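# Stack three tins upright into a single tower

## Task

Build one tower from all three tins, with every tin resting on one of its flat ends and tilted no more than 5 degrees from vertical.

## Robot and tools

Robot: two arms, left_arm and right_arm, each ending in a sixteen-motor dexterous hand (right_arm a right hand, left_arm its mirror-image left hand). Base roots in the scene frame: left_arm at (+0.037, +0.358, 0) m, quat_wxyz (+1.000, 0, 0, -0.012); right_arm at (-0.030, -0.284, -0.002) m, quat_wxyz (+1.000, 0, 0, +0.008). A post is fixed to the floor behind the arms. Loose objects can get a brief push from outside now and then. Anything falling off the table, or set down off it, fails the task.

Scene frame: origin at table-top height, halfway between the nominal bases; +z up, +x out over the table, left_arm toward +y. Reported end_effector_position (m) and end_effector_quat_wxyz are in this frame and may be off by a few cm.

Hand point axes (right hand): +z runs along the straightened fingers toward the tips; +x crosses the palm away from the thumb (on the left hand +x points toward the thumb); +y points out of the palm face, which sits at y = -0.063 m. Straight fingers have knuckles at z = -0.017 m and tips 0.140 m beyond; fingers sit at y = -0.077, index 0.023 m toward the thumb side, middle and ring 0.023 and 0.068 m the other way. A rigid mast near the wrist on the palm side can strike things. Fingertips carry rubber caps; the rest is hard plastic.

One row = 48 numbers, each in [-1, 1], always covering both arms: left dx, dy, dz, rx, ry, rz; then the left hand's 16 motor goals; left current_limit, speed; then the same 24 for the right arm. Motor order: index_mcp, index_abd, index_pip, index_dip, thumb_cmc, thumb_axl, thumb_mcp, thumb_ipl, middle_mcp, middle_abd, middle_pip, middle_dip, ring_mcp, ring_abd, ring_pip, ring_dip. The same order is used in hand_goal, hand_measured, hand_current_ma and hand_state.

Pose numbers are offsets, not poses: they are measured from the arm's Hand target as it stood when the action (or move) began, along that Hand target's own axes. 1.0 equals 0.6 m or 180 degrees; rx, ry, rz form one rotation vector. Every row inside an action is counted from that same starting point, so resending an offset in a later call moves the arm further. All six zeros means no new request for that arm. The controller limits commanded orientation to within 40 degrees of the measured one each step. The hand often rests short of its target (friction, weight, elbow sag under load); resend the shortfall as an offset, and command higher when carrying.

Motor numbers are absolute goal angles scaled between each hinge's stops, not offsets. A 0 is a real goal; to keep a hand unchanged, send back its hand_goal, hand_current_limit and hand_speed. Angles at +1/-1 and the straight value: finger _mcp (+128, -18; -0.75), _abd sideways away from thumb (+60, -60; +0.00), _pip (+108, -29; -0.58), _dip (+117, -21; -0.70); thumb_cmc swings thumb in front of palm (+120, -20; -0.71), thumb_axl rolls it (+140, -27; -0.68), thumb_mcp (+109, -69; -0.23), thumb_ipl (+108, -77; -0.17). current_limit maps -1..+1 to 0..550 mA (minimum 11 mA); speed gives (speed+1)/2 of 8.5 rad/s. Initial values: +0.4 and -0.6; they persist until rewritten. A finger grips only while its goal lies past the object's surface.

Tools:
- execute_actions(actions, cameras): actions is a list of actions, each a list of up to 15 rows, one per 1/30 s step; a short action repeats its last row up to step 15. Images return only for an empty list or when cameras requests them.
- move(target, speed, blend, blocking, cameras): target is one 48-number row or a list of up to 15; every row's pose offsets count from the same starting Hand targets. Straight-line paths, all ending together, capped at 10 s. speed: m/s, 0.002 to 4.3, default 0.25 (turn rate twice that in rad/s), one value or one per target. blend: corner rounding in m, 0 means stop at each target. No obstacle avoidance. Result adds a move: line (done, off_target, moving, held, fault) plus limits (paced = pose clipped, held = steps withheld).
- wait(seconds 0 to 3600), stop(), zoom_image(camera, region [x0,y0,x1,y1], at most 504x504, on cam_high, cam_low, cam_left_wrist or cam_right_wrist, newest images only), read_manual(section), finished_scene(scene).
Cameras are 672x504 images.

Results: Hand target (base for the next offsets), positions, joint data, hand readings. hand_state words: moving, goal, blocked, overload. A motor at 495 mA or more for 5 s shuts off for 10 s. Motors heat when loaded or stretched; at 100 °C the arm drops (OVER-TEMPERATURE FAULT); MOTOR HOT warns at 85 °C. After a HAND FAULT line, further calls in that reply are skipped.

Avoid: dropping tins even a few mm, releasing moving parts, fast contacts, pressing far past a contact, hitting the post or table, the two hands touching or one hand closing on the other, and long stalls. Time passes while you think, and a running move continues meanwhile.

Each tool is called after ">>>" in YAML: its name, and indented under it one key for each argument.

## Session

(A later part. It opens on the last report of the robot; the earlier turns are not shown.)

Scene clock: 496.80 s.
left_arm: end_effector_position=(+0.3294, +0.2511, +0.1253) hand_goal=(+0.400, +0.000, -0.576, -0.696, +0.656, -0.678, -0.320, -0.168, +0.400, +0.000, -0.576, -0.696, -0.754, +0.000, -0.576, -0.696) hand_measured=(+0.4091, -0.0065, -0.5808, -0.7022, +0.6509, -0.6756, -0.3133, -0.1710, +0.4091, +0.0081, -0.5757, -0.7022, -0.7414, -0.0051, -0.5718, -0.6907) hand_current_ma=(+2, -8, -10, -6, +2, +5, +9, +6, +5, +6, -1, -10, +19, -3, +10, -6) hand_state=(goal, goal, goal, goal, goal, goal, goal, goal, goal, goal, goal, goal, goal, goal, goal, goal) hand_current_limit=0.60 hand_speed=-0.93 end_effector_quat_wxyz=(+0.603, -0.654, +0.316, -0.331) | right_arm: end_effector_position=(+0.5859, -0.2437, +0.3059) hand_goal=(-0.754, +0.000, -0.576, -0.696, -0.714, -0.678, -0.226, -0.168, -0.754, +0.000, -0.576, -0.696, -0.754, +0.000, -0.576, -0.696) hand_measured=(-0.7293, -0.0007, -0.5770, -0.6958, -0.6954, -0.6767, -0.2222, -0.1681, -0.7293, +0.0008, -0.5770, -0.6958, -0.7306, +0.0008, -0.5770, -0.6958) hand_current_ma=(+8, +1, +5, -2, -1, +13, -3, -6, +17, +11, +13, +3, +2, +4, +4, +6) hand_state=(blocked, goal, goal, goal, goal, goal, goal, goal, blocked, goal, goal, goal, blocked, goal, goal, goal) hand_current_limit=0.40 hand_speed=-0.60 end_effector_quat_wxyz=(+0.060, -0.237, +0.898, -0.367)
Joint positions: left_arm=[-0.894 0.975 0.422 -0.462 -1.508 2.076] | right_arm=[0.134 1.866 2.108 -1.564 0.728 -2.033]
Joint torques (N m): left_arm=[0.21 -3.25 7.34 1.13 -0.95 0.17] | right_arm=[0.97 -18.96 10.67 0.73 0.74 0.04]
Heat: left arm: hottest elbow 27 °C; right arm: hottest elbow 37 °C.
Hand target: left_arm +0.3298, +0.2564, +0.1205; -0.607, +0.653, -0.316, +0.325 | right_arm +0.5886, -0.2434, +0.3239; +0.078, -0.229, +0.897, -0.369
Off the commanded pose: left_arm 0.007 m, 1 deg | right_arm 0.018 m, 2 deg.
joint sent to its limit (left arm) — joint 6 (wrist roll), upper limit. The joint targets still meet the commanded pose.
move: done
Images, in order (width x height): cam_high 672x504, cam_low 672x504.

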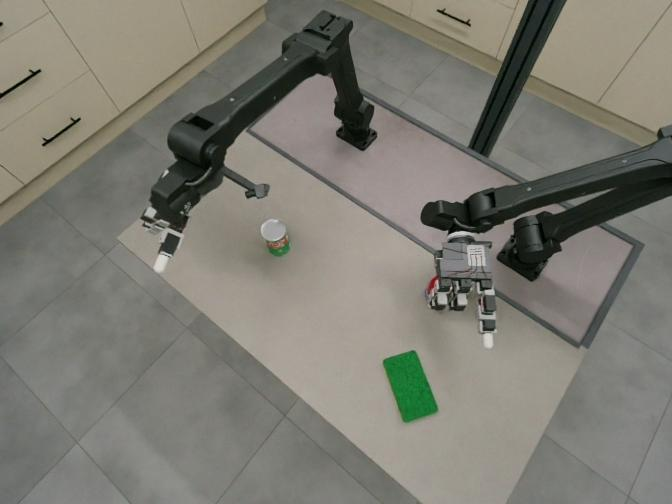

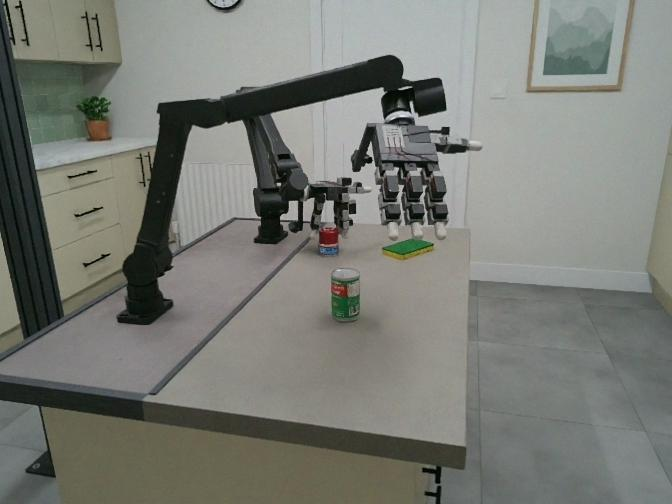

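>>> move:
  target:
    - [0,0,0,0,0,0,0.274,0,-0.576,-0.696,0.657,-0.678,-0.40,-0.168,0.274,0,-0.576,-0.696,-0.754,0,-0.576,-0.696,0.4,-0.8,0,0,0,0,0,0,-0.754,0,-0.576,-0.696,-0.714,-0.678,-0.226,-0.168,-0.754,0,-0.576,-0.696,-0.754,0,-0.576,-0.696,0.4,-0.6]
    - [0.0102,-0.2495,-0.0132,0,0,0,0.274,0,-0.576,-0.696,0.657,-0.678,-0.40,-0.168,0.274,0,-0.576,-0.696,-0.754,0,-0.576,-0.696,0.4,-0.8,0,0,0,0,0,0,-0.754,0,-0.576,-0.696,-0.714,-0.678,-0.226,-0.168,-0.754,0,-0.576,-0.696,-0.754,0,-0.576,-0.696,0.4,-0.6]
  cameras: ["cam_low","cam_high"]
  speed: 0.1

>>> zoom_image:
  camera: "cam_low"
  region: [308, 215, 348, 265]

>>> zoom_image:
  camera: "cam_high"
  region: [415, 262, 455, 312]

Scene clock: 506.70 s.
left_arm: end_effector_position=(+0.3222, +0.2610, +0.2422) hand_goal=(+0.274, +0.000, -0.576, -0.696, +0.656, -0.678, -0.400, -0.168, +0.274, +0.000, -0.576, -0.696, -0.754, +0.000, -0.576, -0.696) hand_measured=(+0.2849, -0.0051, -0.5795, -0.7022, +0.6521, -0.6756, -0.3934, -0.1691, +0.2837, +0.0066, -0.5757, -0.7009, -0.7402, -0.0051, -0.5718, -0.6920) hand_current_ma=(+8, -5, -7, -7, +0, +0, +8, +4, +11, +1, +2, -9, +22, -2, +10, -2) hand_state=(goal, goal, goal, goal, goal, goal, goal, goal, goal, goal, goal, goal, goal, goal, goal, goal) hand_current_limit=0.40 hand_speed=-0.80 end_effector_quat_wxyz=(+0.613, -0.644, +0.335, -0.311) | right_arm: end_effector_position=(+0.5859, -0.2437, +0.3059) hand_goal=(-0.754, +0.000, -0.576, -0.696, -0.714, -0.678, -0.226, -0.168, -0.754, +0.000, -0.576, -0.696, -0.754, +0.000, -0.576, -0.696) hand_measured=(-0.7293, -0.0007, -0.5770, -0.6958, -0.6954, -0.6777, -0.2232, -0.1681, -0.7306, -0.0007, -0.5770, -0.6958, -0.7306, -0.0007, -0.5770, -0.6958) hand_current_ma=(+6, -3, +0, -6, -3, +8, -4, -8, +17, +10, +13, +1, +2, +11, +9, +8) hand_state=(blocked, goal, goal, goal, goal, goal, goal, goal, blocked, goal, goal, goal, blocked, goal, goal, goal) hand_current_limit=0.40 hand_speed=-0.60 end_effector_quat_wxyz=(+0.060, -0.237, +0.898, -0.367)
Joint positions: left_arm=[-0.894 0.809 0.68 -0.948 -1.509 2.076] | right_arm=[0.134 1.866 2.108 -1.564 0.728 -2.033]
Joint torques (N m): left_arm=[0.09 -3.49 14.5 -0.02 -1 0.2] | right_arm=[0.97 -19.02 10.67 0.73 0.74 0.04]
Heat: left arm: hottest elbow 27 °C; right arm: hottest elbow 37 °C.
Hand target: left_arm +0.3298, +0.2562, +0.2706; +0.607, -0.653, +0.316, -0.325 | right_arm +0.5886, -0.2434, +0.3239; +0.078, -0.229, +0.897, -0.369
Off the commanded pose: left_arm 0.030 m, 3 deg | right_arm 0.018 m, 2 deg.
joint sent to its limit (left arm) — joint 6 (wrist roll), upper limit. The joint targets still meet the commanded pose.
move: off_target (left_arm)
Images, in order (width x height): cam_high 672x504, cam_low 672x504.

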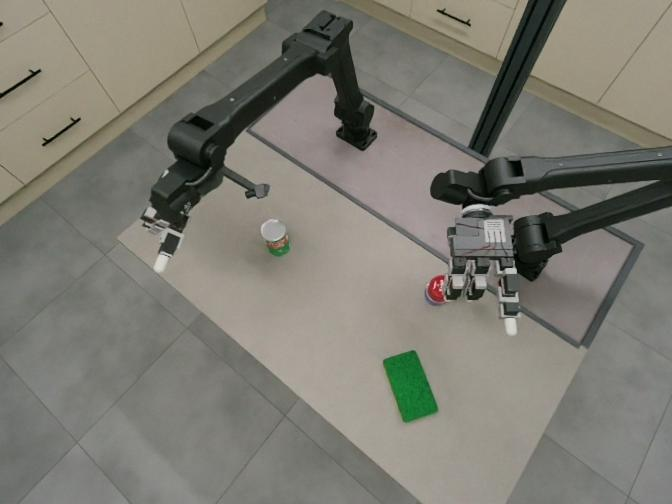

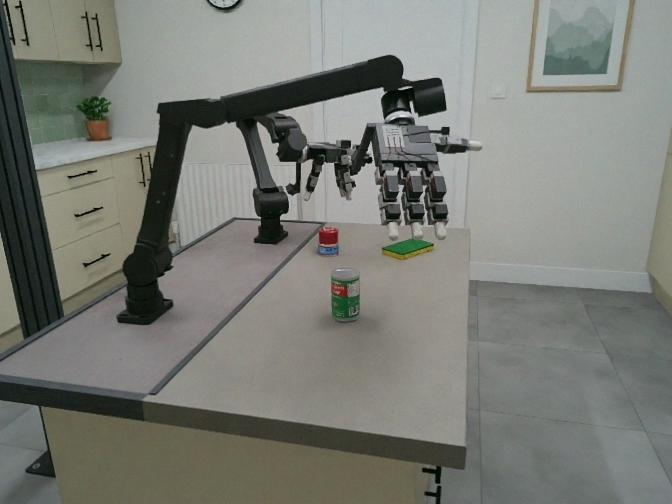

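Scaled by 10.080 from the camera's image (finer frame: 960x720).

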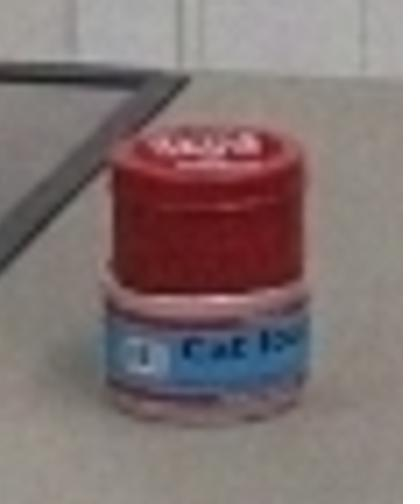

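Scaled by 10.080 from the camera's image (finer frame: 960x720).

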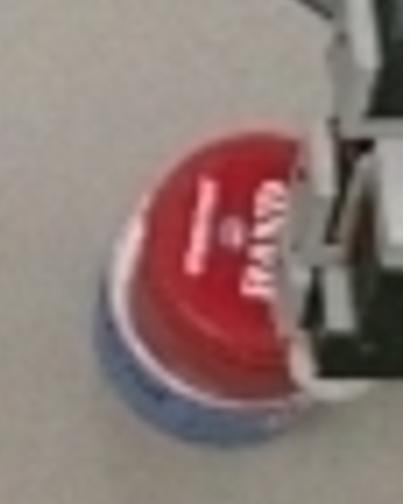

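>>> move:
  target: [0,0,0,0,0,0,0.274,0,-0.576,-0.696,0.657,-0.678,-0.40,-0.168,0.274,0,-0.576,-0.696,-0.754,0,-0.576,-0.696,0.4,-0.8,0.6013,-0.263,0.0247,-0.0066,0.159,0.1626,-0.754,0,-0.576,-0.696,-0.714,-0.678,-0.226,-0.168,-0.754,0,-0.576,-0.696,-0.754,0,-0.576,-0.696,0.4,-0.6]
  cameras: ["cam_low","cam_high"]
  speed: 0.25

Scene clock: 568.90 s.
left_arm: end_effector_position=(+0.3222, +0.2610, +0.2422) hand_goal=(+0.274, +0.000, -0.576, -0.696, +0.656, -0.678, -0.400, -0.168, +0.274, +0.000, -0.576, -0.696, -0.754, +0.000, -0.576, -0.696) hand_measured=(+0.2849, -0.0051, -0.5808, -0.7022, +0.6509, -0.6756, -0.3934, -0.1700, +0.2849, +0.0066, -0.5757, -0.7022, -0.7402, -0.0036, -0.5718, -0.6920) hand_current_ma=(+8, -1, -2, -6, +2, +13, +13, +5, +2, +10, +0, -12, +14, +1, +11, +0) hand_state=(goal, goal, goal, goal, goal, goal, goal, goal, goal, goal, goal, goal, goal, goal, goal, goal) hand_current_limit=0.40 hand_speed=-0.80 end_effector_quat_wxyz=(+0.613, -0.644, +0.335, -0.311) | right_arm: end_effector_position=(+0.3376, -0.5229, +0.4264) hand_goal=(-0.754, +0.000, -0.576, -0.696, -0.714, -0.678, -0.226, -0.168, -0.754, +0.000, -0.576, -0.696, -0.754, +0.000, -0.576, -0.696) hand_measured=(-0.7269, +0.0037, -0.5770, -0.6958, -0.6916, -0.6777, -0.2212, -0.1681, -0.7281, +0.0081, -0.5757, -0.6958, -0.7293, +0.0052, -0.5770, -0.6958) hand_current_ma=(+9, -1, +2, -2, +2, +11, -3, -6, +21, +12, +11, +2, +3, +7, +6, +12) hand_state=(blocked, goal, goal, goal, blocked, goal, goal, goal, blocked, goal, goal, goal, blocked, goal, goal, goal) hand_current_limit=0.40 hand_speed=-0.60 end_effector_quat_wxyz=(-0.008, +0.087, +0.918, -0.387)
Joint positions: left_arm=[-0.894 0.809 0.68 -0.948 -1.509 2.076] | right_arm=[-0.471 1.38 1.823 -1.686 0.738 -1.964]
Joint torques (N m): left_arm=[0.09 -3.55 14.5 0.05 -1 0.2] | right_arm=[0.73 -11.34 8.98 0.4 0.64 -0.13]
Motor temperatures (°C): left_arm=[21 22 35 17 24 22] | right_arm=[19 30 37 20 25 23]
Heat: left arm: hottest elbow 35 °C; right arm: hottest elbow 37 °C.
Hand target: left_arm +0.3298, +0.2562, +0.2706; +0.607, -0.653, +0.316, -0.325 | right_arm +0.3306, -0.5203, +0.4339; -0.056, +0.099, +0.921, -0.373
Off the commanded pose: left_arm 0.030 m, 3 deg | right_arm 0.011 m, 6 deg.
joint sent to its limit (left arm) — joint 6 (wrist roll), upper limit. The joint targets still meet the commanded pose.
joint sent to its limit (right arm) — joint 4 (wrist pitch), lower limit. The joint targets are off in orientation, not in position.
move: off_target (right_arm)
Images, in order (width x height): cam_high 672x504, cam_low 672x504.

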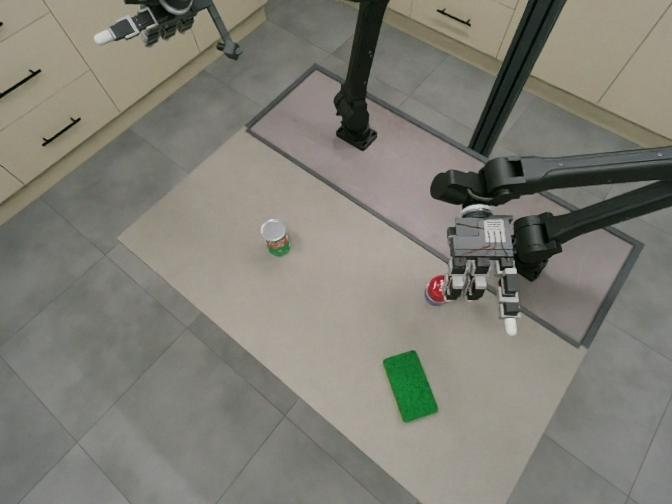

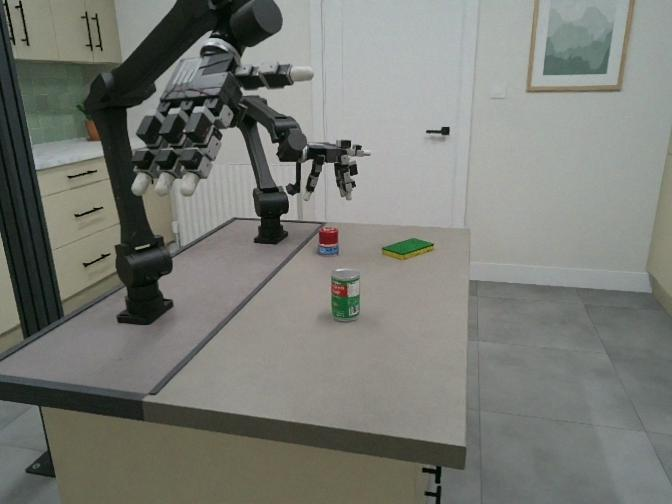

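>>> zoom_image:
  camera: "cam_high"
  region: [250, 205, 300, 270]

>>> zoom_image:
  camera: "cam_low"
  region: [320, 255, 375, 330]

>>> zoom_image:
  camera: "cam_high"
  region: [415, 262, 455, 312]

Scaled by 7.754 from the camera's image (finer frame: 960x720).

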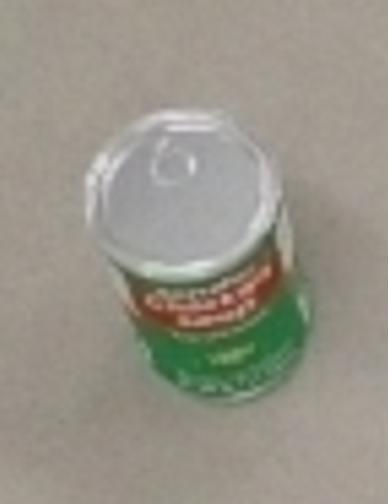

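Scaled by 6.720 from the camera's image (finer frame: 960x720).

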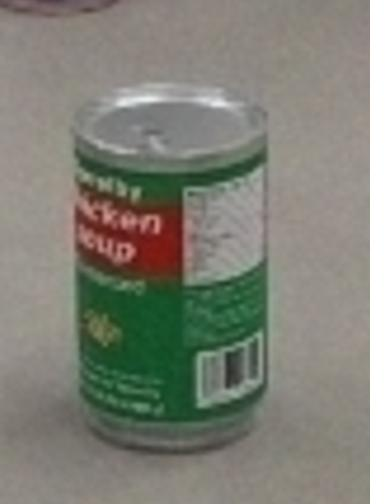

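Scaled by 10.080 from the camera's image (finer frame: 960x720).

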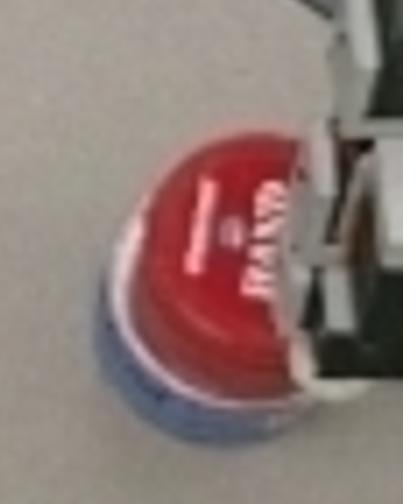

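>>> move:
  target: [0.7608,-0.0028,-0.2848,-0.0027,0.0665,0.0102,0.274,0,-0.576,-0.696,0.657,-0.678,-0.40,-0.168,0.274,0,-0.576,-0.696,-0.754,0,-0.576,-0.696,0.4,-0.8,0,0,0,0,0,0,-0.754,0,-0.576,-0.696,-0.714,-0.678,-0.226,-0.168,-0.754,0,-0.576,-0.696,-0.754,0,-0.576,-0.696,0.4,-0.6]
  cameras: ["cam_low","cam_high"]
  speed: 0.25

>>> zoom_image:
  camera: "cam_high"
  region: [240, 170, 340, 290]

>>> zoom_image:
  camera: "cam_low"
  region: [280, 200, 400, 340]

Scene clock: 594.33 s.
left_arm: end_effector_position=(+0.4597, -0.1960, +0.2841) hand_goal=(+0.274, +0.000, -0.576, -0.696, +0.656, -0.678, -0.400, -0.168, +0.274, +0.000, -0.576, -0.696, -0.754, +0.000, -0.576, -0.696) hand_measured=(+0.2849, -0.0065, -0.5795, -0.7022, +0.6509, -0.6756, -0.3934, -0.1691, +0.2849, +0.0023, -0.5757, -0.7009, -0.7402, -0.0007, -0.5718, -0.6907) hand_current_ma=(+10, -3, -11, -15, +2, +8, +20, +8, +3, +3, +3, -12, +16, +3, +10, -7) hand_state=(goal, goal, goal, goal, goal, goal, goal, goal, goal, goal, goal, goal, goal, goal, goal, goal) hand_current_limit=0.40 hand_speed=-0.80 end_effector_quat_wxyz=(+0.581, -0.592, +0.410, -0.379) | right_arm: end_effector_position=(+0.3376, -0.5229, +0.4264) hand_goal=(-0.754, +0.000, -0.576, -0.696, -0.714, -0.678, -0.226, -0.168, -0.754, +0.000, -0.576, -0.696, -0.754, +0.000, -0.576, -0.696) hand_measured=(-0.7269, +0.0037, -0.5770, -0.6958, -0.6916, -0.6777, -0.2212, -0.1672, -0.7281, +0.0081, -0.5770, -0.6958, -0.7293, +0.0052, -0.5770, -0.6958) hand_current_ma=(+6, +1, +0, -5, +3, +8, -4, -7, +23, +10, +7, -1, +0, +9, +5, +8) hand_state=(blocked, goal, goal, goal, blocked, goal, goal, goal, blocked, goal, goal, goal, blocked, goal, goal, goal) hand_current_limit=0.40 hand_speed=-0.60 end_effector_quat_wxyz=(-0.008, +0.087, +0.918, -0.387)
Joint positions: left_arm=[-1.14 1.991 1.977 -1.107 -1.529 2.048] | right_arm=[-0.471 1.38 1.823 -1.686 0.738 -1.965]
Joint torques (N m): left_arm=[-1.26 -19.25 14.69 -0.09 -0.88 -0.02] | right_arm=[0.79 -10.93 8.94 0.4 0.68 -0.12]
Heat: left arm: hottest elbow 36 °C; right arm: hottest elbow 36 °C.
Hand target: left_arm +0.4604, -0.2126, +0.2995; +0.573, -0.613, +0.390, -0.380 | right_arm +0.3306, -0.5203, +0.4339; -0.056, +0.099, +0.921, -0.373
Off the commanded pose: left_arm 0.023 m, 3 deg | right_arm 0.011 m, 6 deg.
joint sent to its limit (right arm) — joint 4 (wrist pitch), lower limit. The joint targets are off in orientation, not in position.
move: off_target (left_arm)
Images, in order (width x height): cam_high 672x504, cam_low 672x504.

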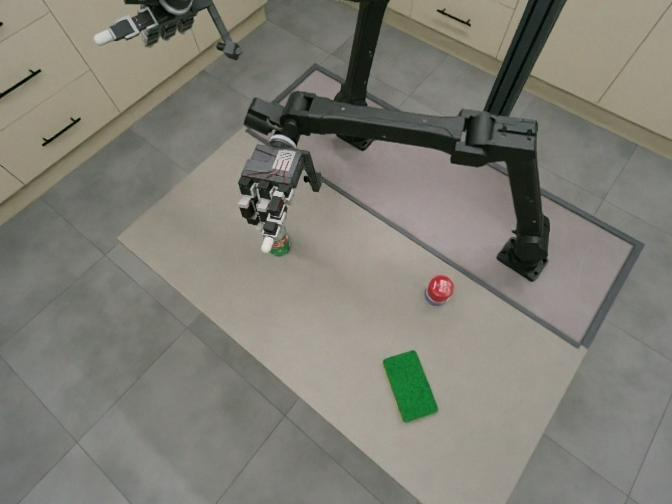

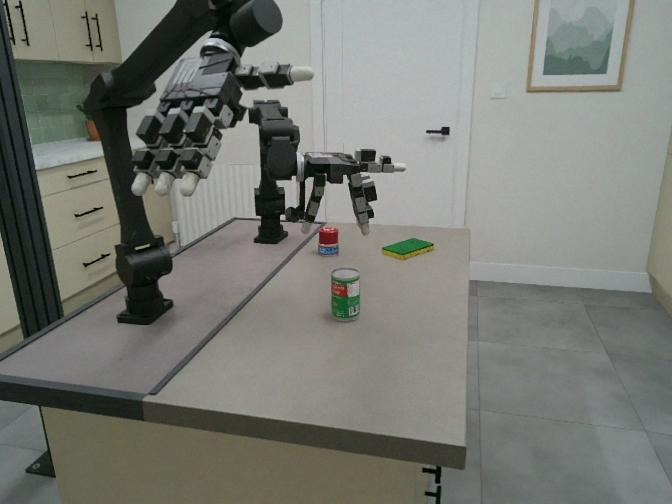

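Scaled by 4.200 from the camera's image (finer frame: 960x720).

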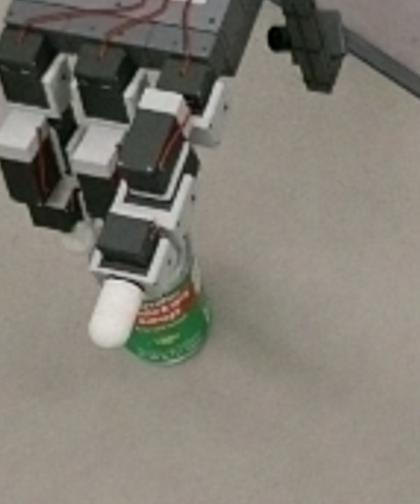

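Scaled by 3.600 from the camera's image (finer frame: 960x720).

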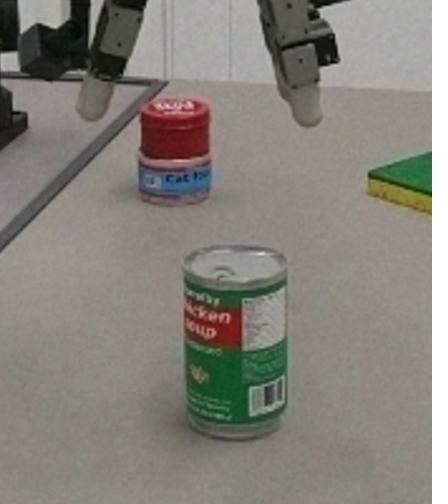

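>>> move:
  target: [-0.041,0.1548,0.0403,0,0,-0.006,0.274,0,-0.576,-0.696,0.657,-0.678,-0.40,-0.168,0.274,0,-0.576,-0.696,-0.754,0,-0.576,-0.696,0.4,-0.8,0,0,0,0,0,0,-0.754,0,-0.576,-0.696,-0.714,-0.678,-0.226,-0.168,-0.754,0,-0.576,-0.696,-0.754,0,-0.576,-0.696,0.4,-0.6]
  cameras: ["cam_low","cam_high","cam_left_wrist"]
  speed: 0.15

>>> zoom_image:
  camera: "cam_high"
  region: [240, 180, 320, 270]

>>> zoom_image:
  camera: "cam_low"
  region: [290, 220, 400, 330]

Scene clock: 632.40 s.
left_arm: end_effector_position=(+0.4610, -0.1869, +0.2156) hand_goal=(+0.274, +0.000, -0.576, -0.696, +0.656, -0.678, -0.400, -0.168, +0.274, +0.000, -0.576, -0.696, -0.754, +0.000, -0.576, -0.696) hand_measured=(+0.2849, -0.0065, -0.5795, -0.7022, +0.6509, -0.6756, -0.3934, -0.1691, +0.2837, +0.0023, -0.5757, -0.7009, -0.7414, -0.0007, -0.5718, -0.6907) hand_current_ma=(+8, +0, -5, -3, +13, +5, +11, +9, +2, +6, +3, -7, +18, +8, +13, -9) hand_state=(goal, goal, goal, goal, goal, goal, goal, goal, goal, goal, goal, goal, goal, goal, goal, goal) hand_current_limit=0.40 hand_speed=-0.80 end_effector_quat_wxyz=(-0.565, +0.613, -0.386, +0.395) | right_arm: end_effector_position=(+0.3376, -0.5229, +0.4264) hand_goal=(-0.754, +0.000, -0.576, -0.696, -0.714, -0.678, -0.226, -0.168, -0.754, +0.000, -0.576, -0.696, -0.754, +0.000, -0.576, -0.696) hand_measured=(-0.7269, +0.0037, -0.5770, -0.6958, -0.6916, -0.6767, -0.2222, -0.1681, -0.7281, +0.0081, -0.5757, -0.6958, -0.7293, +0.0037, -0.5770, -0.6971) hand_current_ma=(+6, -2, +3, -3, +2, +11, -5, -8, +21, +8, +10, +2, -1, +7, +6, +7) hand_state=(blocked, goal, goal, goal, blocked, goal, goal, goal, blocked, goal, goal, goal, blocked, goal, goal, goal) hand_current_limit=0.40 hand_speed=-0.60 end_effector_quat_wxyz=(-0.008, +0.087, +0.918, -0.387)
Joint positions: left_arm=[-1.132 2.002 1.826 -1.092 -1.518 1.825] | right_arm=[-0.471 1.38 1.823 -1.686 0.738 -1.965]
Joint torques (N m): left_arm=[0.26 -18.73 9.52 -0.18 -0.9 -0.09] | right_arm=[0.73 -10.93 8.94 0.4 0.68 -0.12]
Heat: left arm: hottest elbow 34 °C; right arm: hottest elbow 36 °C.
Hand target: left_arm +0.4685, -0.1839, +0.2050; -0.569, +0.616, -0.384, +0.386 | right_arm +0.3306, -0.5203, +0.4339; -0.056, +0.099, +0.921, -0.373
Off the commanded pose: left_arm 0.013 m, 1 deg | right_arm 0.011 m, 6 deg.
joint sent to its limit (right arm) — joint 4 (wrist pitch), lower limit. The joint targets are off in orientation, not in position.
move: off_target (left_arm)
Images, in order (width x height): cam_high 672x504, cam_low 672x504, cam_left_wrist 672x504.

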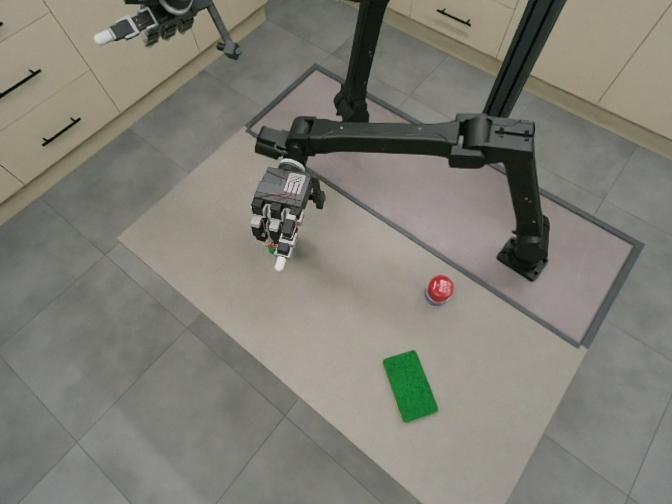

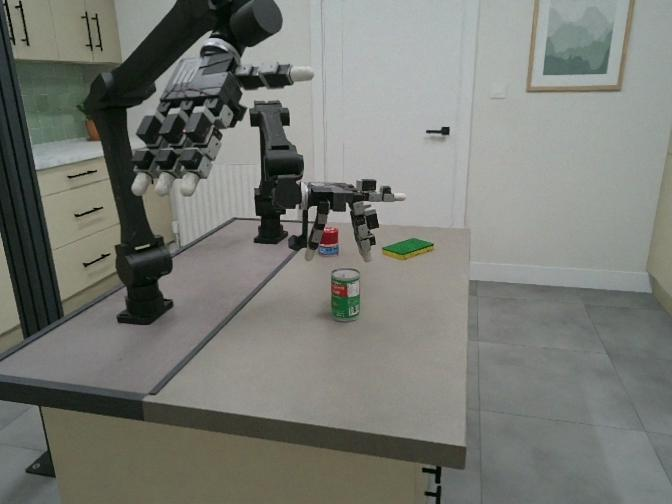

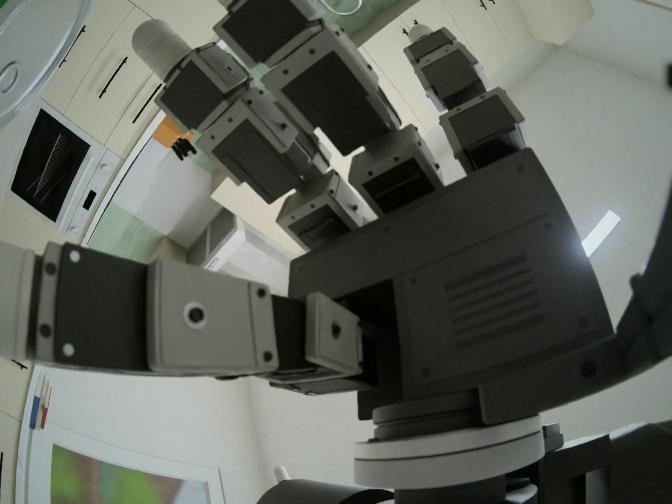

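Scaled by 5.600 from the camera's image (finer frame: 960x720).

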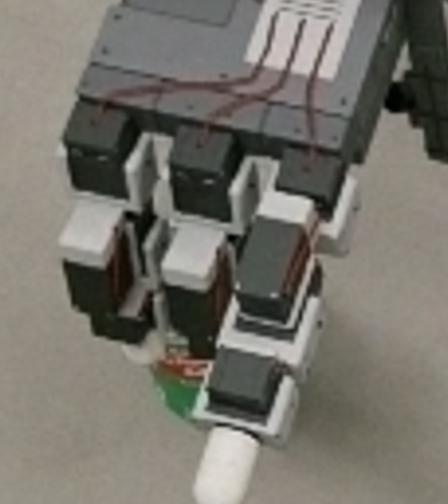

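Scaled by 4.582 from the camera's image (finer frame: 960x720).

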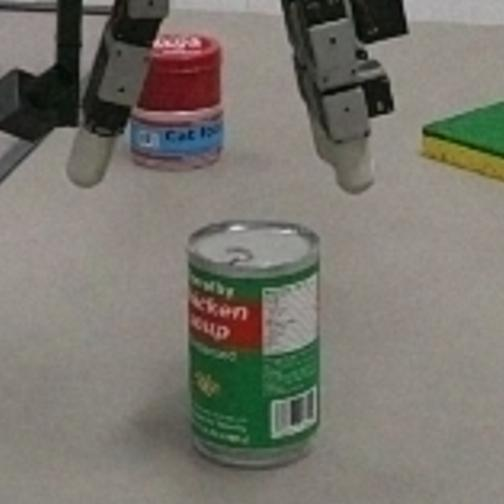

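>>> move:
  target: [0.0467,0.0005,0.023,0.0003,-0.0083,-0.0004,0.274,0,-0.576,-0.696,0.657,-0.678,-0.40,-0.168,0.274,0,-0.576,-0.696,-0.754,0,-0.576,-0.696,0.4,-0.8,0,0,0,0,0,0,-0.754,0,-0.576,-0.696,-0.714,-0.678,-0.226,-0.168,-0.754,0,-0.576,-0.696,-0.754,0,-0.576,-0.696,0.4,-0.6]
  cameras: ["cam_low","cam_high","cam_left_wrist"]
  speed: 0.15

>>> zoom_image:
  camera: "cam_high"
  region: [240, 180, 320, 270]

>>> zoom_image:
  camera: "cam_low"
  region: [290, 220, 400, 330]

Scene clock: 650.63 s.
left_arm: end_effector_position=(+0.4806, -0.1956, +0.1883) hand_goal=(+0.274, +0.000, -0.576, -0.696, +0.656, -0.678, -0.400, -0.168, +0.274, +0.000, -0.576, -0.696, -0.754, +0.000, -0.576, -0.696) hand_measured=(+0.2849, -0.0065, -0.5808, -0.7022, +0.6496, -0.6756, -0.3944, -0.1700, +0.2837, +0.0023, -0.5757, -0.7022, -0.7402, -0.0007, -0.5718, -0.6920) hand_current_ma=(+9, -8, -3, -13, +6, +4, +15, +9, +3, +7, +4, -11, +18, +11, +14, -10) hand_state=(goal, goal, goal, goal, goal, goal, goal, goal, goal, goal, goal, goal, goal, goal, goal, goal) hand_current_limit=0.40 hand_speed=-0.80 end_effector_quat_wxyz=(+0.578, -0.609, +0.393, -0.375) | right_arm: end_effector_position=(+0.3376, -0.5229, +0.4264) hand_goal=(-0.754, +0.000, -0.576, -0.696, -0.714, -0.678, -0.226, -0.168, -0.754, +0.000, -0.576, -0.696, -0.754, +0.000, -0.576, -0.696) hand_measured=(-0.7269, +0.0037, -0.5770, -0.6971, -0.6916, -0.6777, -0.2222, -0.1681, -0.7281, +0.0081, -0.5770, -0.6958, -0.7293, +0.0052, -0.5770, -0.6958) hand_current_ma=(+6, +0, +1, +0, +2, +9, -3, -4, +19, +9, +7, +0, +3, +9, +5, +6) hand_state=(blocked, goal, goal, goal, blocked, goal, goal, goal, blocked, goal, goal, goal, blocked, goal, goal, goal) hand_current_limit=0.40 hand_speed=-0.60 end_effector_quat_wxyz=(-0.008, +0.087, +0.918, -0.387)
Joint positions: left_arm=[-1.111 2.089 1.899 -1.105 -1.518 1.844] | right_arm=[-0.471 1.38 1.823 -1.686 0.738 -1.965]
Joint torques (N m): left_arm=[0.15 -20.19 14.28 -0.31 -0.95 0.14] | right_arm=[0.67 -10.99 8.95 0.39 0.68 -0.12]
Heat: left arm: hottest elbow 32 °C; right arm: hottest elbow 35 °C.
Hand target: left_arm +0.4926, -0.2039, +0.2050; +0.574, -0.621, +0.376, -0.378 | right_arm +0.3306, -0.5203, +0.4339; -0.056, +0.099, +0.921, -0.373
Off the commanded pose: left_arm 0.022 m, 3 deg | right_arm 0.011 m, 6 deg.
joint sent to its limit (right arm) — joint 4 (wrist pitch), lower limit. The joint targets are off in orientation, not in position.
move: off_target (left_arm)
Images, in order (width x height): cam_high 672x504, cam_low 672x504, cam_left_wrist 672x504.

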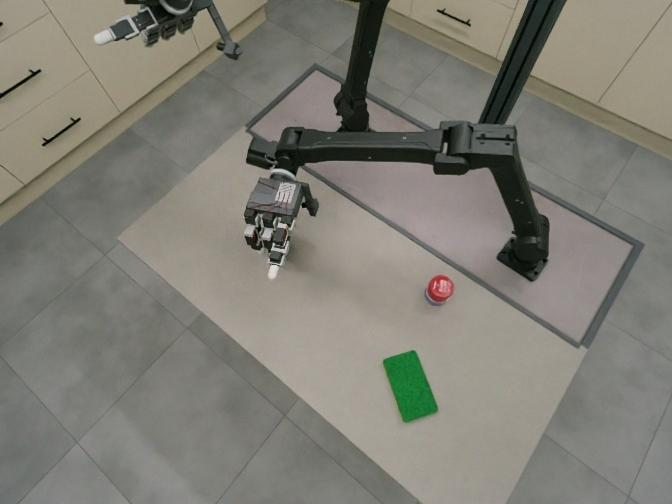

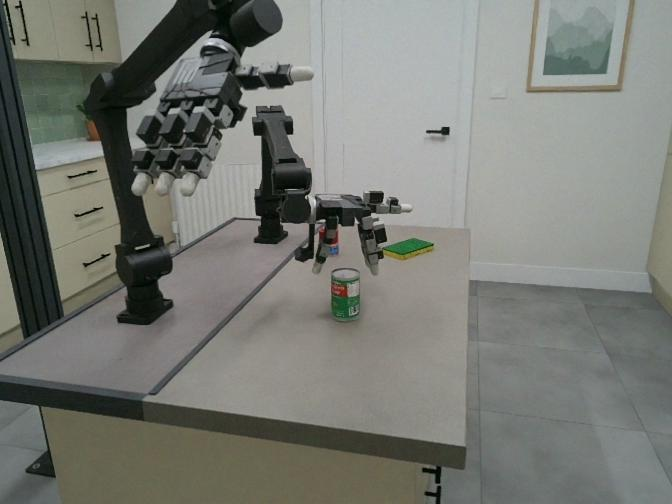

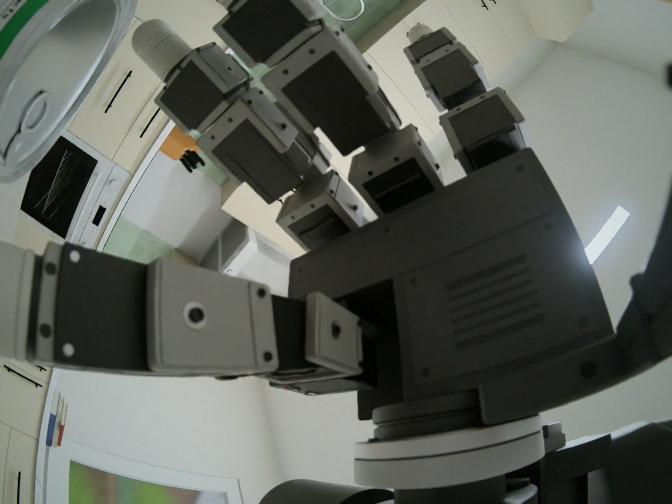

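Scaled by 5.600 from the camera's image (finer frame: 960x720).

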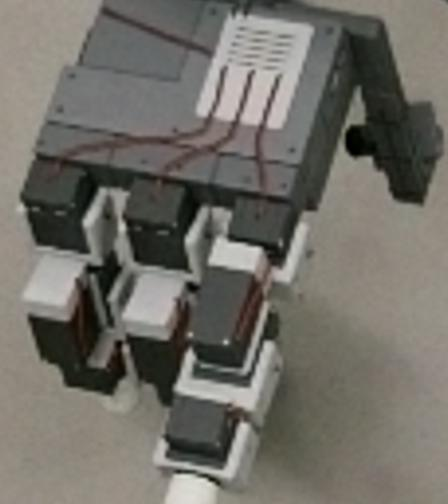

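Scaled by 4.582 from the camera's image (finer frame: 960x720).

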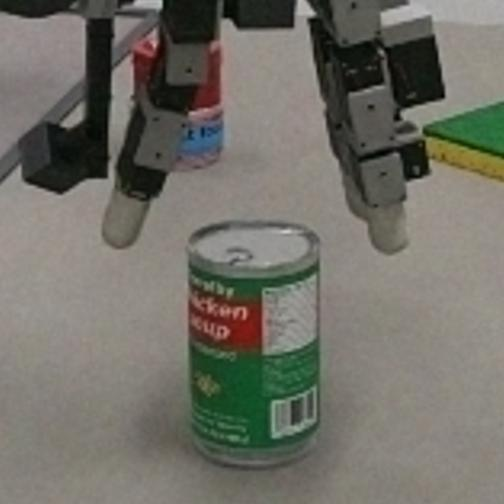

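>>> move:
  target: [0.014,0.1088,0.0017,0,0,0,0.274,0,-0.576,-0.696,0.657,-0.678,-0.40,-0.168,0.274,0,-0.576,-0.696,-0.754,0,-0.576,-0.696,0.4,-0.8,0,0,0,0,0,0,-0.754,0,-0.576,-0.696,-0.714,-0.678,-0.226,-0.168,-0.754,0,-0.576,-0.696,-0.754,0,-0.576,-0.696,0.4,-0.6]
  cameras: ["cam_low","cam_high","cam_left_wrist"]
  speed: 0.1

>>> zoom_image:
  camera: "cam_high"
  region: [240, 180, 320, 270]

>>> zoom_image:
  camera: "cam_low"
  region: [290, 220, 400, 330]

Scene clock: 661.63 s.
left_arm: end_effector_position=(+0.4845, -0.2040, +0.1260) hand_goal=(+0.274, +0.000, -0.576, -0.696, +0.656, -0.678, -0.400, -0.168, +0.274, +0.000, -0.576, -0.696, -0.754, +0.000, -0.576, -0.696) hand_measured=(+0.2837, -0.0051, -0.5795, -0.7022, +0.6521, -0.6756, -0.3934, -0.1691, +0.2837, +0.0023, -0.5757, -0.7022, -0.7402, -0.0007, -0.5718, -0.6920) hand_current_ma=(+2, -10, -11, -9, +3, -1, +15, +5, +4, +5, +2, -13, +16, -1, +16, -7) hand_state=(goal, goal, goal, goal, goal, goal, goal, goal, goal, goal, goal, goal, goal, goal, goal, goal) hand_current_limit=0.40 hand_speed=-0.80 end_effector_quat_wxyz=(+0.580, -0.608, +0.395, -0.370) | right_arm: end_effector_position=(+0.3376, -0.5229, +0.4264) hand_goal=(-0.754, +0.000, -0.576, -0.696, -0.714, -0.678, -0.226, -0.168, -0.754, +0.000, -0.576, -0.696, -0.754, +0.000, -0.576, -0.696) hand_measured=(-0.7269, +0.0037, -0.5770, -0.6958, -0.6916, -0.6767, -0.2212, -0.1681, -0.7281, +0.0081, -0.5770, -0.6958, -0.7293, +0.0037, -0.5770, -0.6958) hand_current_ma=(+9, +1, -1, -5, +0, +9, -5, -10, +21, +7, +8, -1, +4, +7, +6, +8) hand_state=(blocked, goal, goal, goal, blocked, goal, goal, goal, blocked, goal, goal, goal, blocked, goal, goal, goal) hand_current_limit=0.40 hand_speed=-0.60 end_effector_quat_wxyz=(-0.008, +0.087, +0.918, -0.387)
Joint positions: left_arm=[-1.111 2.185 1.899 -1.111 -1.518 1.753] | right_arm=[-0.471 1.38 1.823 -1.686 0.738 -1.965]
Joint torques (N m): left_arm=[-0.09 -20.89 13.24 -0.39 -0.96 -0.01] | right_arm=[0.73 -10.99 8.95 0.4 0.68 -0.12]
Heat: left arm: hottest elbow 32 °C; right arm: hottest elbow 35 °C.
Hand target: left_arm +0.4950, -0.2147, +0.1400; +0.574, -0.621, +0.376, -0.378 | right_arm +0.3306, -0.5203, +0.4339; -0.056, +0.099, +0.921, -0.373
Off the commanded pose: left_arm 0.021 m, 3 deg | right_arm 0.011 m, 6 deg.
joint sent to its limit (right arm) — joint 4 (wrist pitch), lower limit. The joint targets are off in orientation, not in position.
move: off_target (left_arm)
Images, in order (width x height): cam_high 672x504, cam_low 672x504, cam_left_wrist 672x504.

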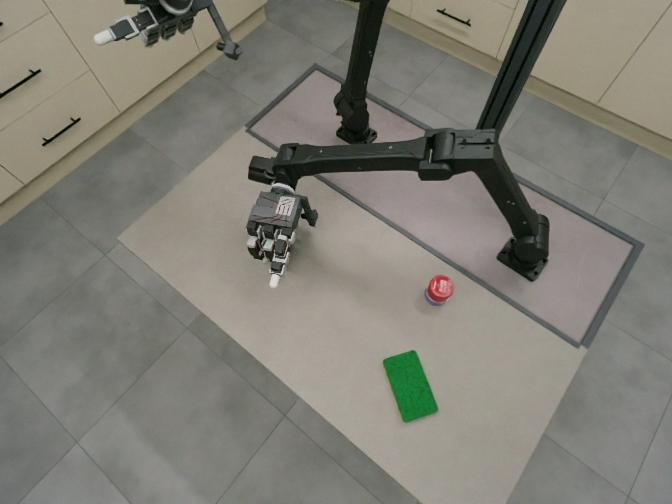

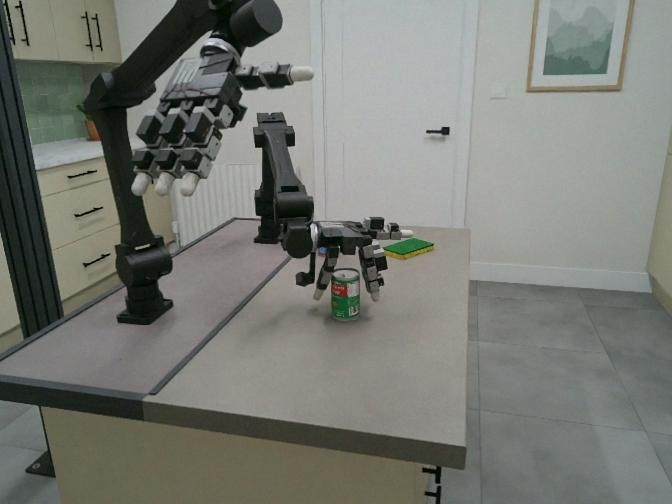

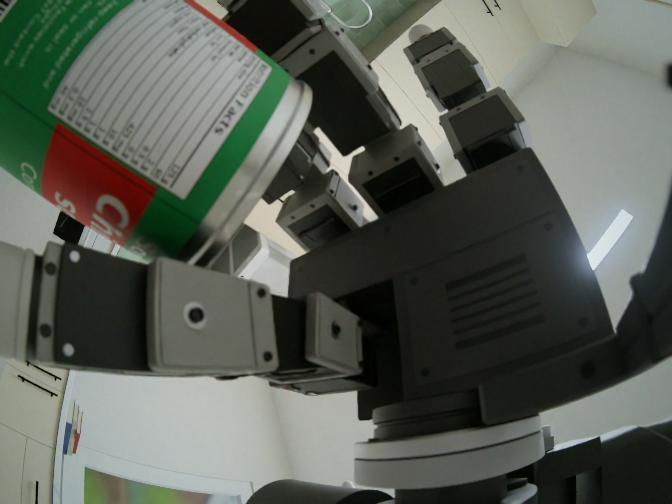

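Scaled by 5.600 from the camera's image (finer frame: 960x720).

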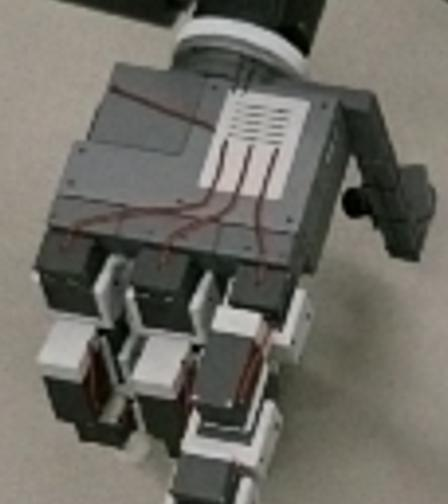

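Scaled by 4.582 from the camera's image (finer frame: 960x720).

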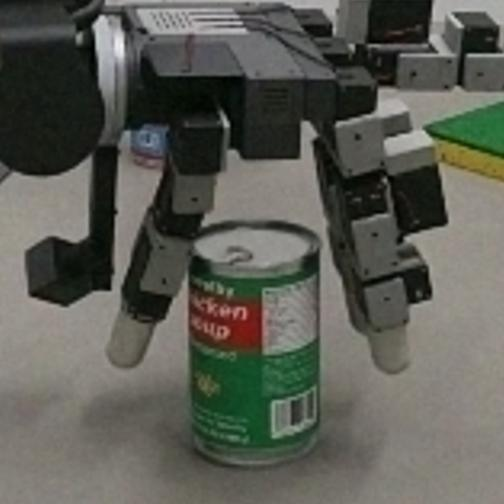

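>>> move:
  target: [0.0242,-0.0055,-0.0043,0,0,0,0.274,0,-0.576,-0.696,0.657,-0.678,-0.40,-0.168,0.274,0,-0.576,-0.696,-0.754,0,-0.576,-0.696,0.4,-0.8,0,0,0,0,0,0,-0.754,0,-0.576,-0.696,-0.714,-0.678,-0.226,-0.168,-0.754,0,-0.576,-0.696,-0.754,0,-0.576,-0.696,0.4,-0.6]
  cameras: ["cam_low","cam_high"]
  speed: 0.1

>>> zoom_image:
  camera: "cam_low"
  region: [290, 220, 400, 330]

Scene clock: 672.50 s.
left_arm: end_effector_position=(+0.4906, -0.2171, +0.1333) hand_goal=(+0.274, +0.000, -0.576, -0.696, +0.656, -0.678, -0.400, -0.168, +0.274, +0.000, -0.576, -0.696, -0.754, +0.000, -0.576, -0.696) hand_measured=(+0.2849, -0.0065, -0.5795, -0.7022, +0.6509, -0.6756, -0.3934, -0.1691, +0.2837, +0.0023, -0.5757, -0.7022, -0.7390, -0.0021, -0.5718, -0.6920) hand_current_ma=(+9, -12, -14, -8, -3, +4, +19, +11, +17, +1, +0, -12, +22, -2, +11, -6) hand_state=(goal, goal, goal, goal, goal, goal, goal, goal, goal, goal, goal, goal, goal, goal, goal, goal) hand_current_limit=0.40 hand_speed=-0.80 end_effector_quat_wxyz=(+0.577, -0.611, +0.390, -0.376) | right_arm: end_effector_position=(+0.3376, -0.5229, +0.4264) hand_goal=(-0.754, +0.000, -0.576, -0.696, -0.714, -0.678, -0.226, -0.168, -0.754, +0.000, -0.576, -0.696, -0.754, +0.000, -0.576, -0.696) hand_measured=(-0.7281, +0.0037, -0.5770, -0.6958, -0.6916, -0.6777, -0.2212, -0.1681, -0.7281, +0.0081, -0.5770, -0.6958, -0.7293, +0.0037, -0.5770, -0.6958) hand_current_ma=(+9, -2, +2, -1, -1, +8, -3, -6, +23, +10, +12, +4, +6, +11, +4, +2) hand_state=(blocked, goal, goal, goal, blocked, goal, goal, goal, blocked, goal, goal, goal, blocked, goal, goal, goal) hand_current_limit=0.40 hand_speed=-0.60 end_effector_quat_wxyz=(-0.008, +0.087, +0.918, -0.387)
Joint positions: left_arm=[-1.111 2.212 1.965 -1.127 -1.518 1.759] | right_arm=[-0.471 1.38 1.823 -1.686 0.738 -1.965]
Joint torques (N m): left_arm=[-0.32 -20.84 13.72 -0.77 -0.97 0.12] | right_arm=[0.73 -10.93 8.95 0.38 0.68 -0.12]
Heat: left arm: hottest elbow 33 °C; right arm: hottest elbow 35 °C.
Hand target: left_arm +0.4990, -0.2287, +0.1442; +0.574, -0.621, +0.376, -0.378 | right_arm +0.3306, -0.5203, +0.4339; -0.056, +0.099, +0.921, -0.373
Off the commanded pose: left_arm 0.018 m, 2 deg | right_arm 0.011 m, 6 deg.
joint sent to its limit (right arm) — joint 4 (wrist pitch), lower limit. The joint targets are off in orientation, not in position.
move: off_target (left_arm)
Images, in order (width x height): cam_high 672x504, cam_low 672x504.

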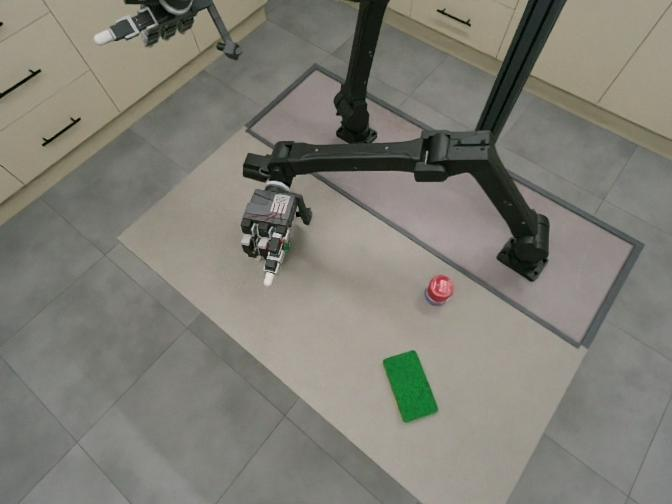

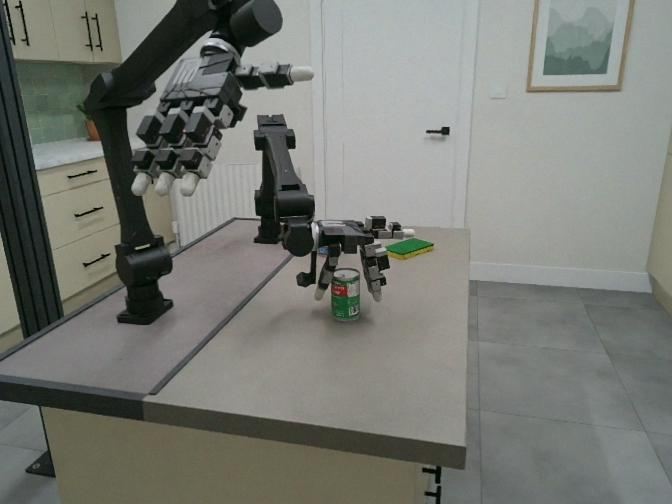

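Scaled by 4.582 from the camera's image (finer frame: 960x720).

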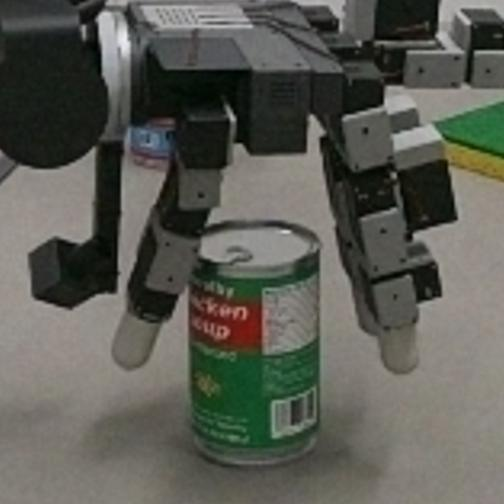

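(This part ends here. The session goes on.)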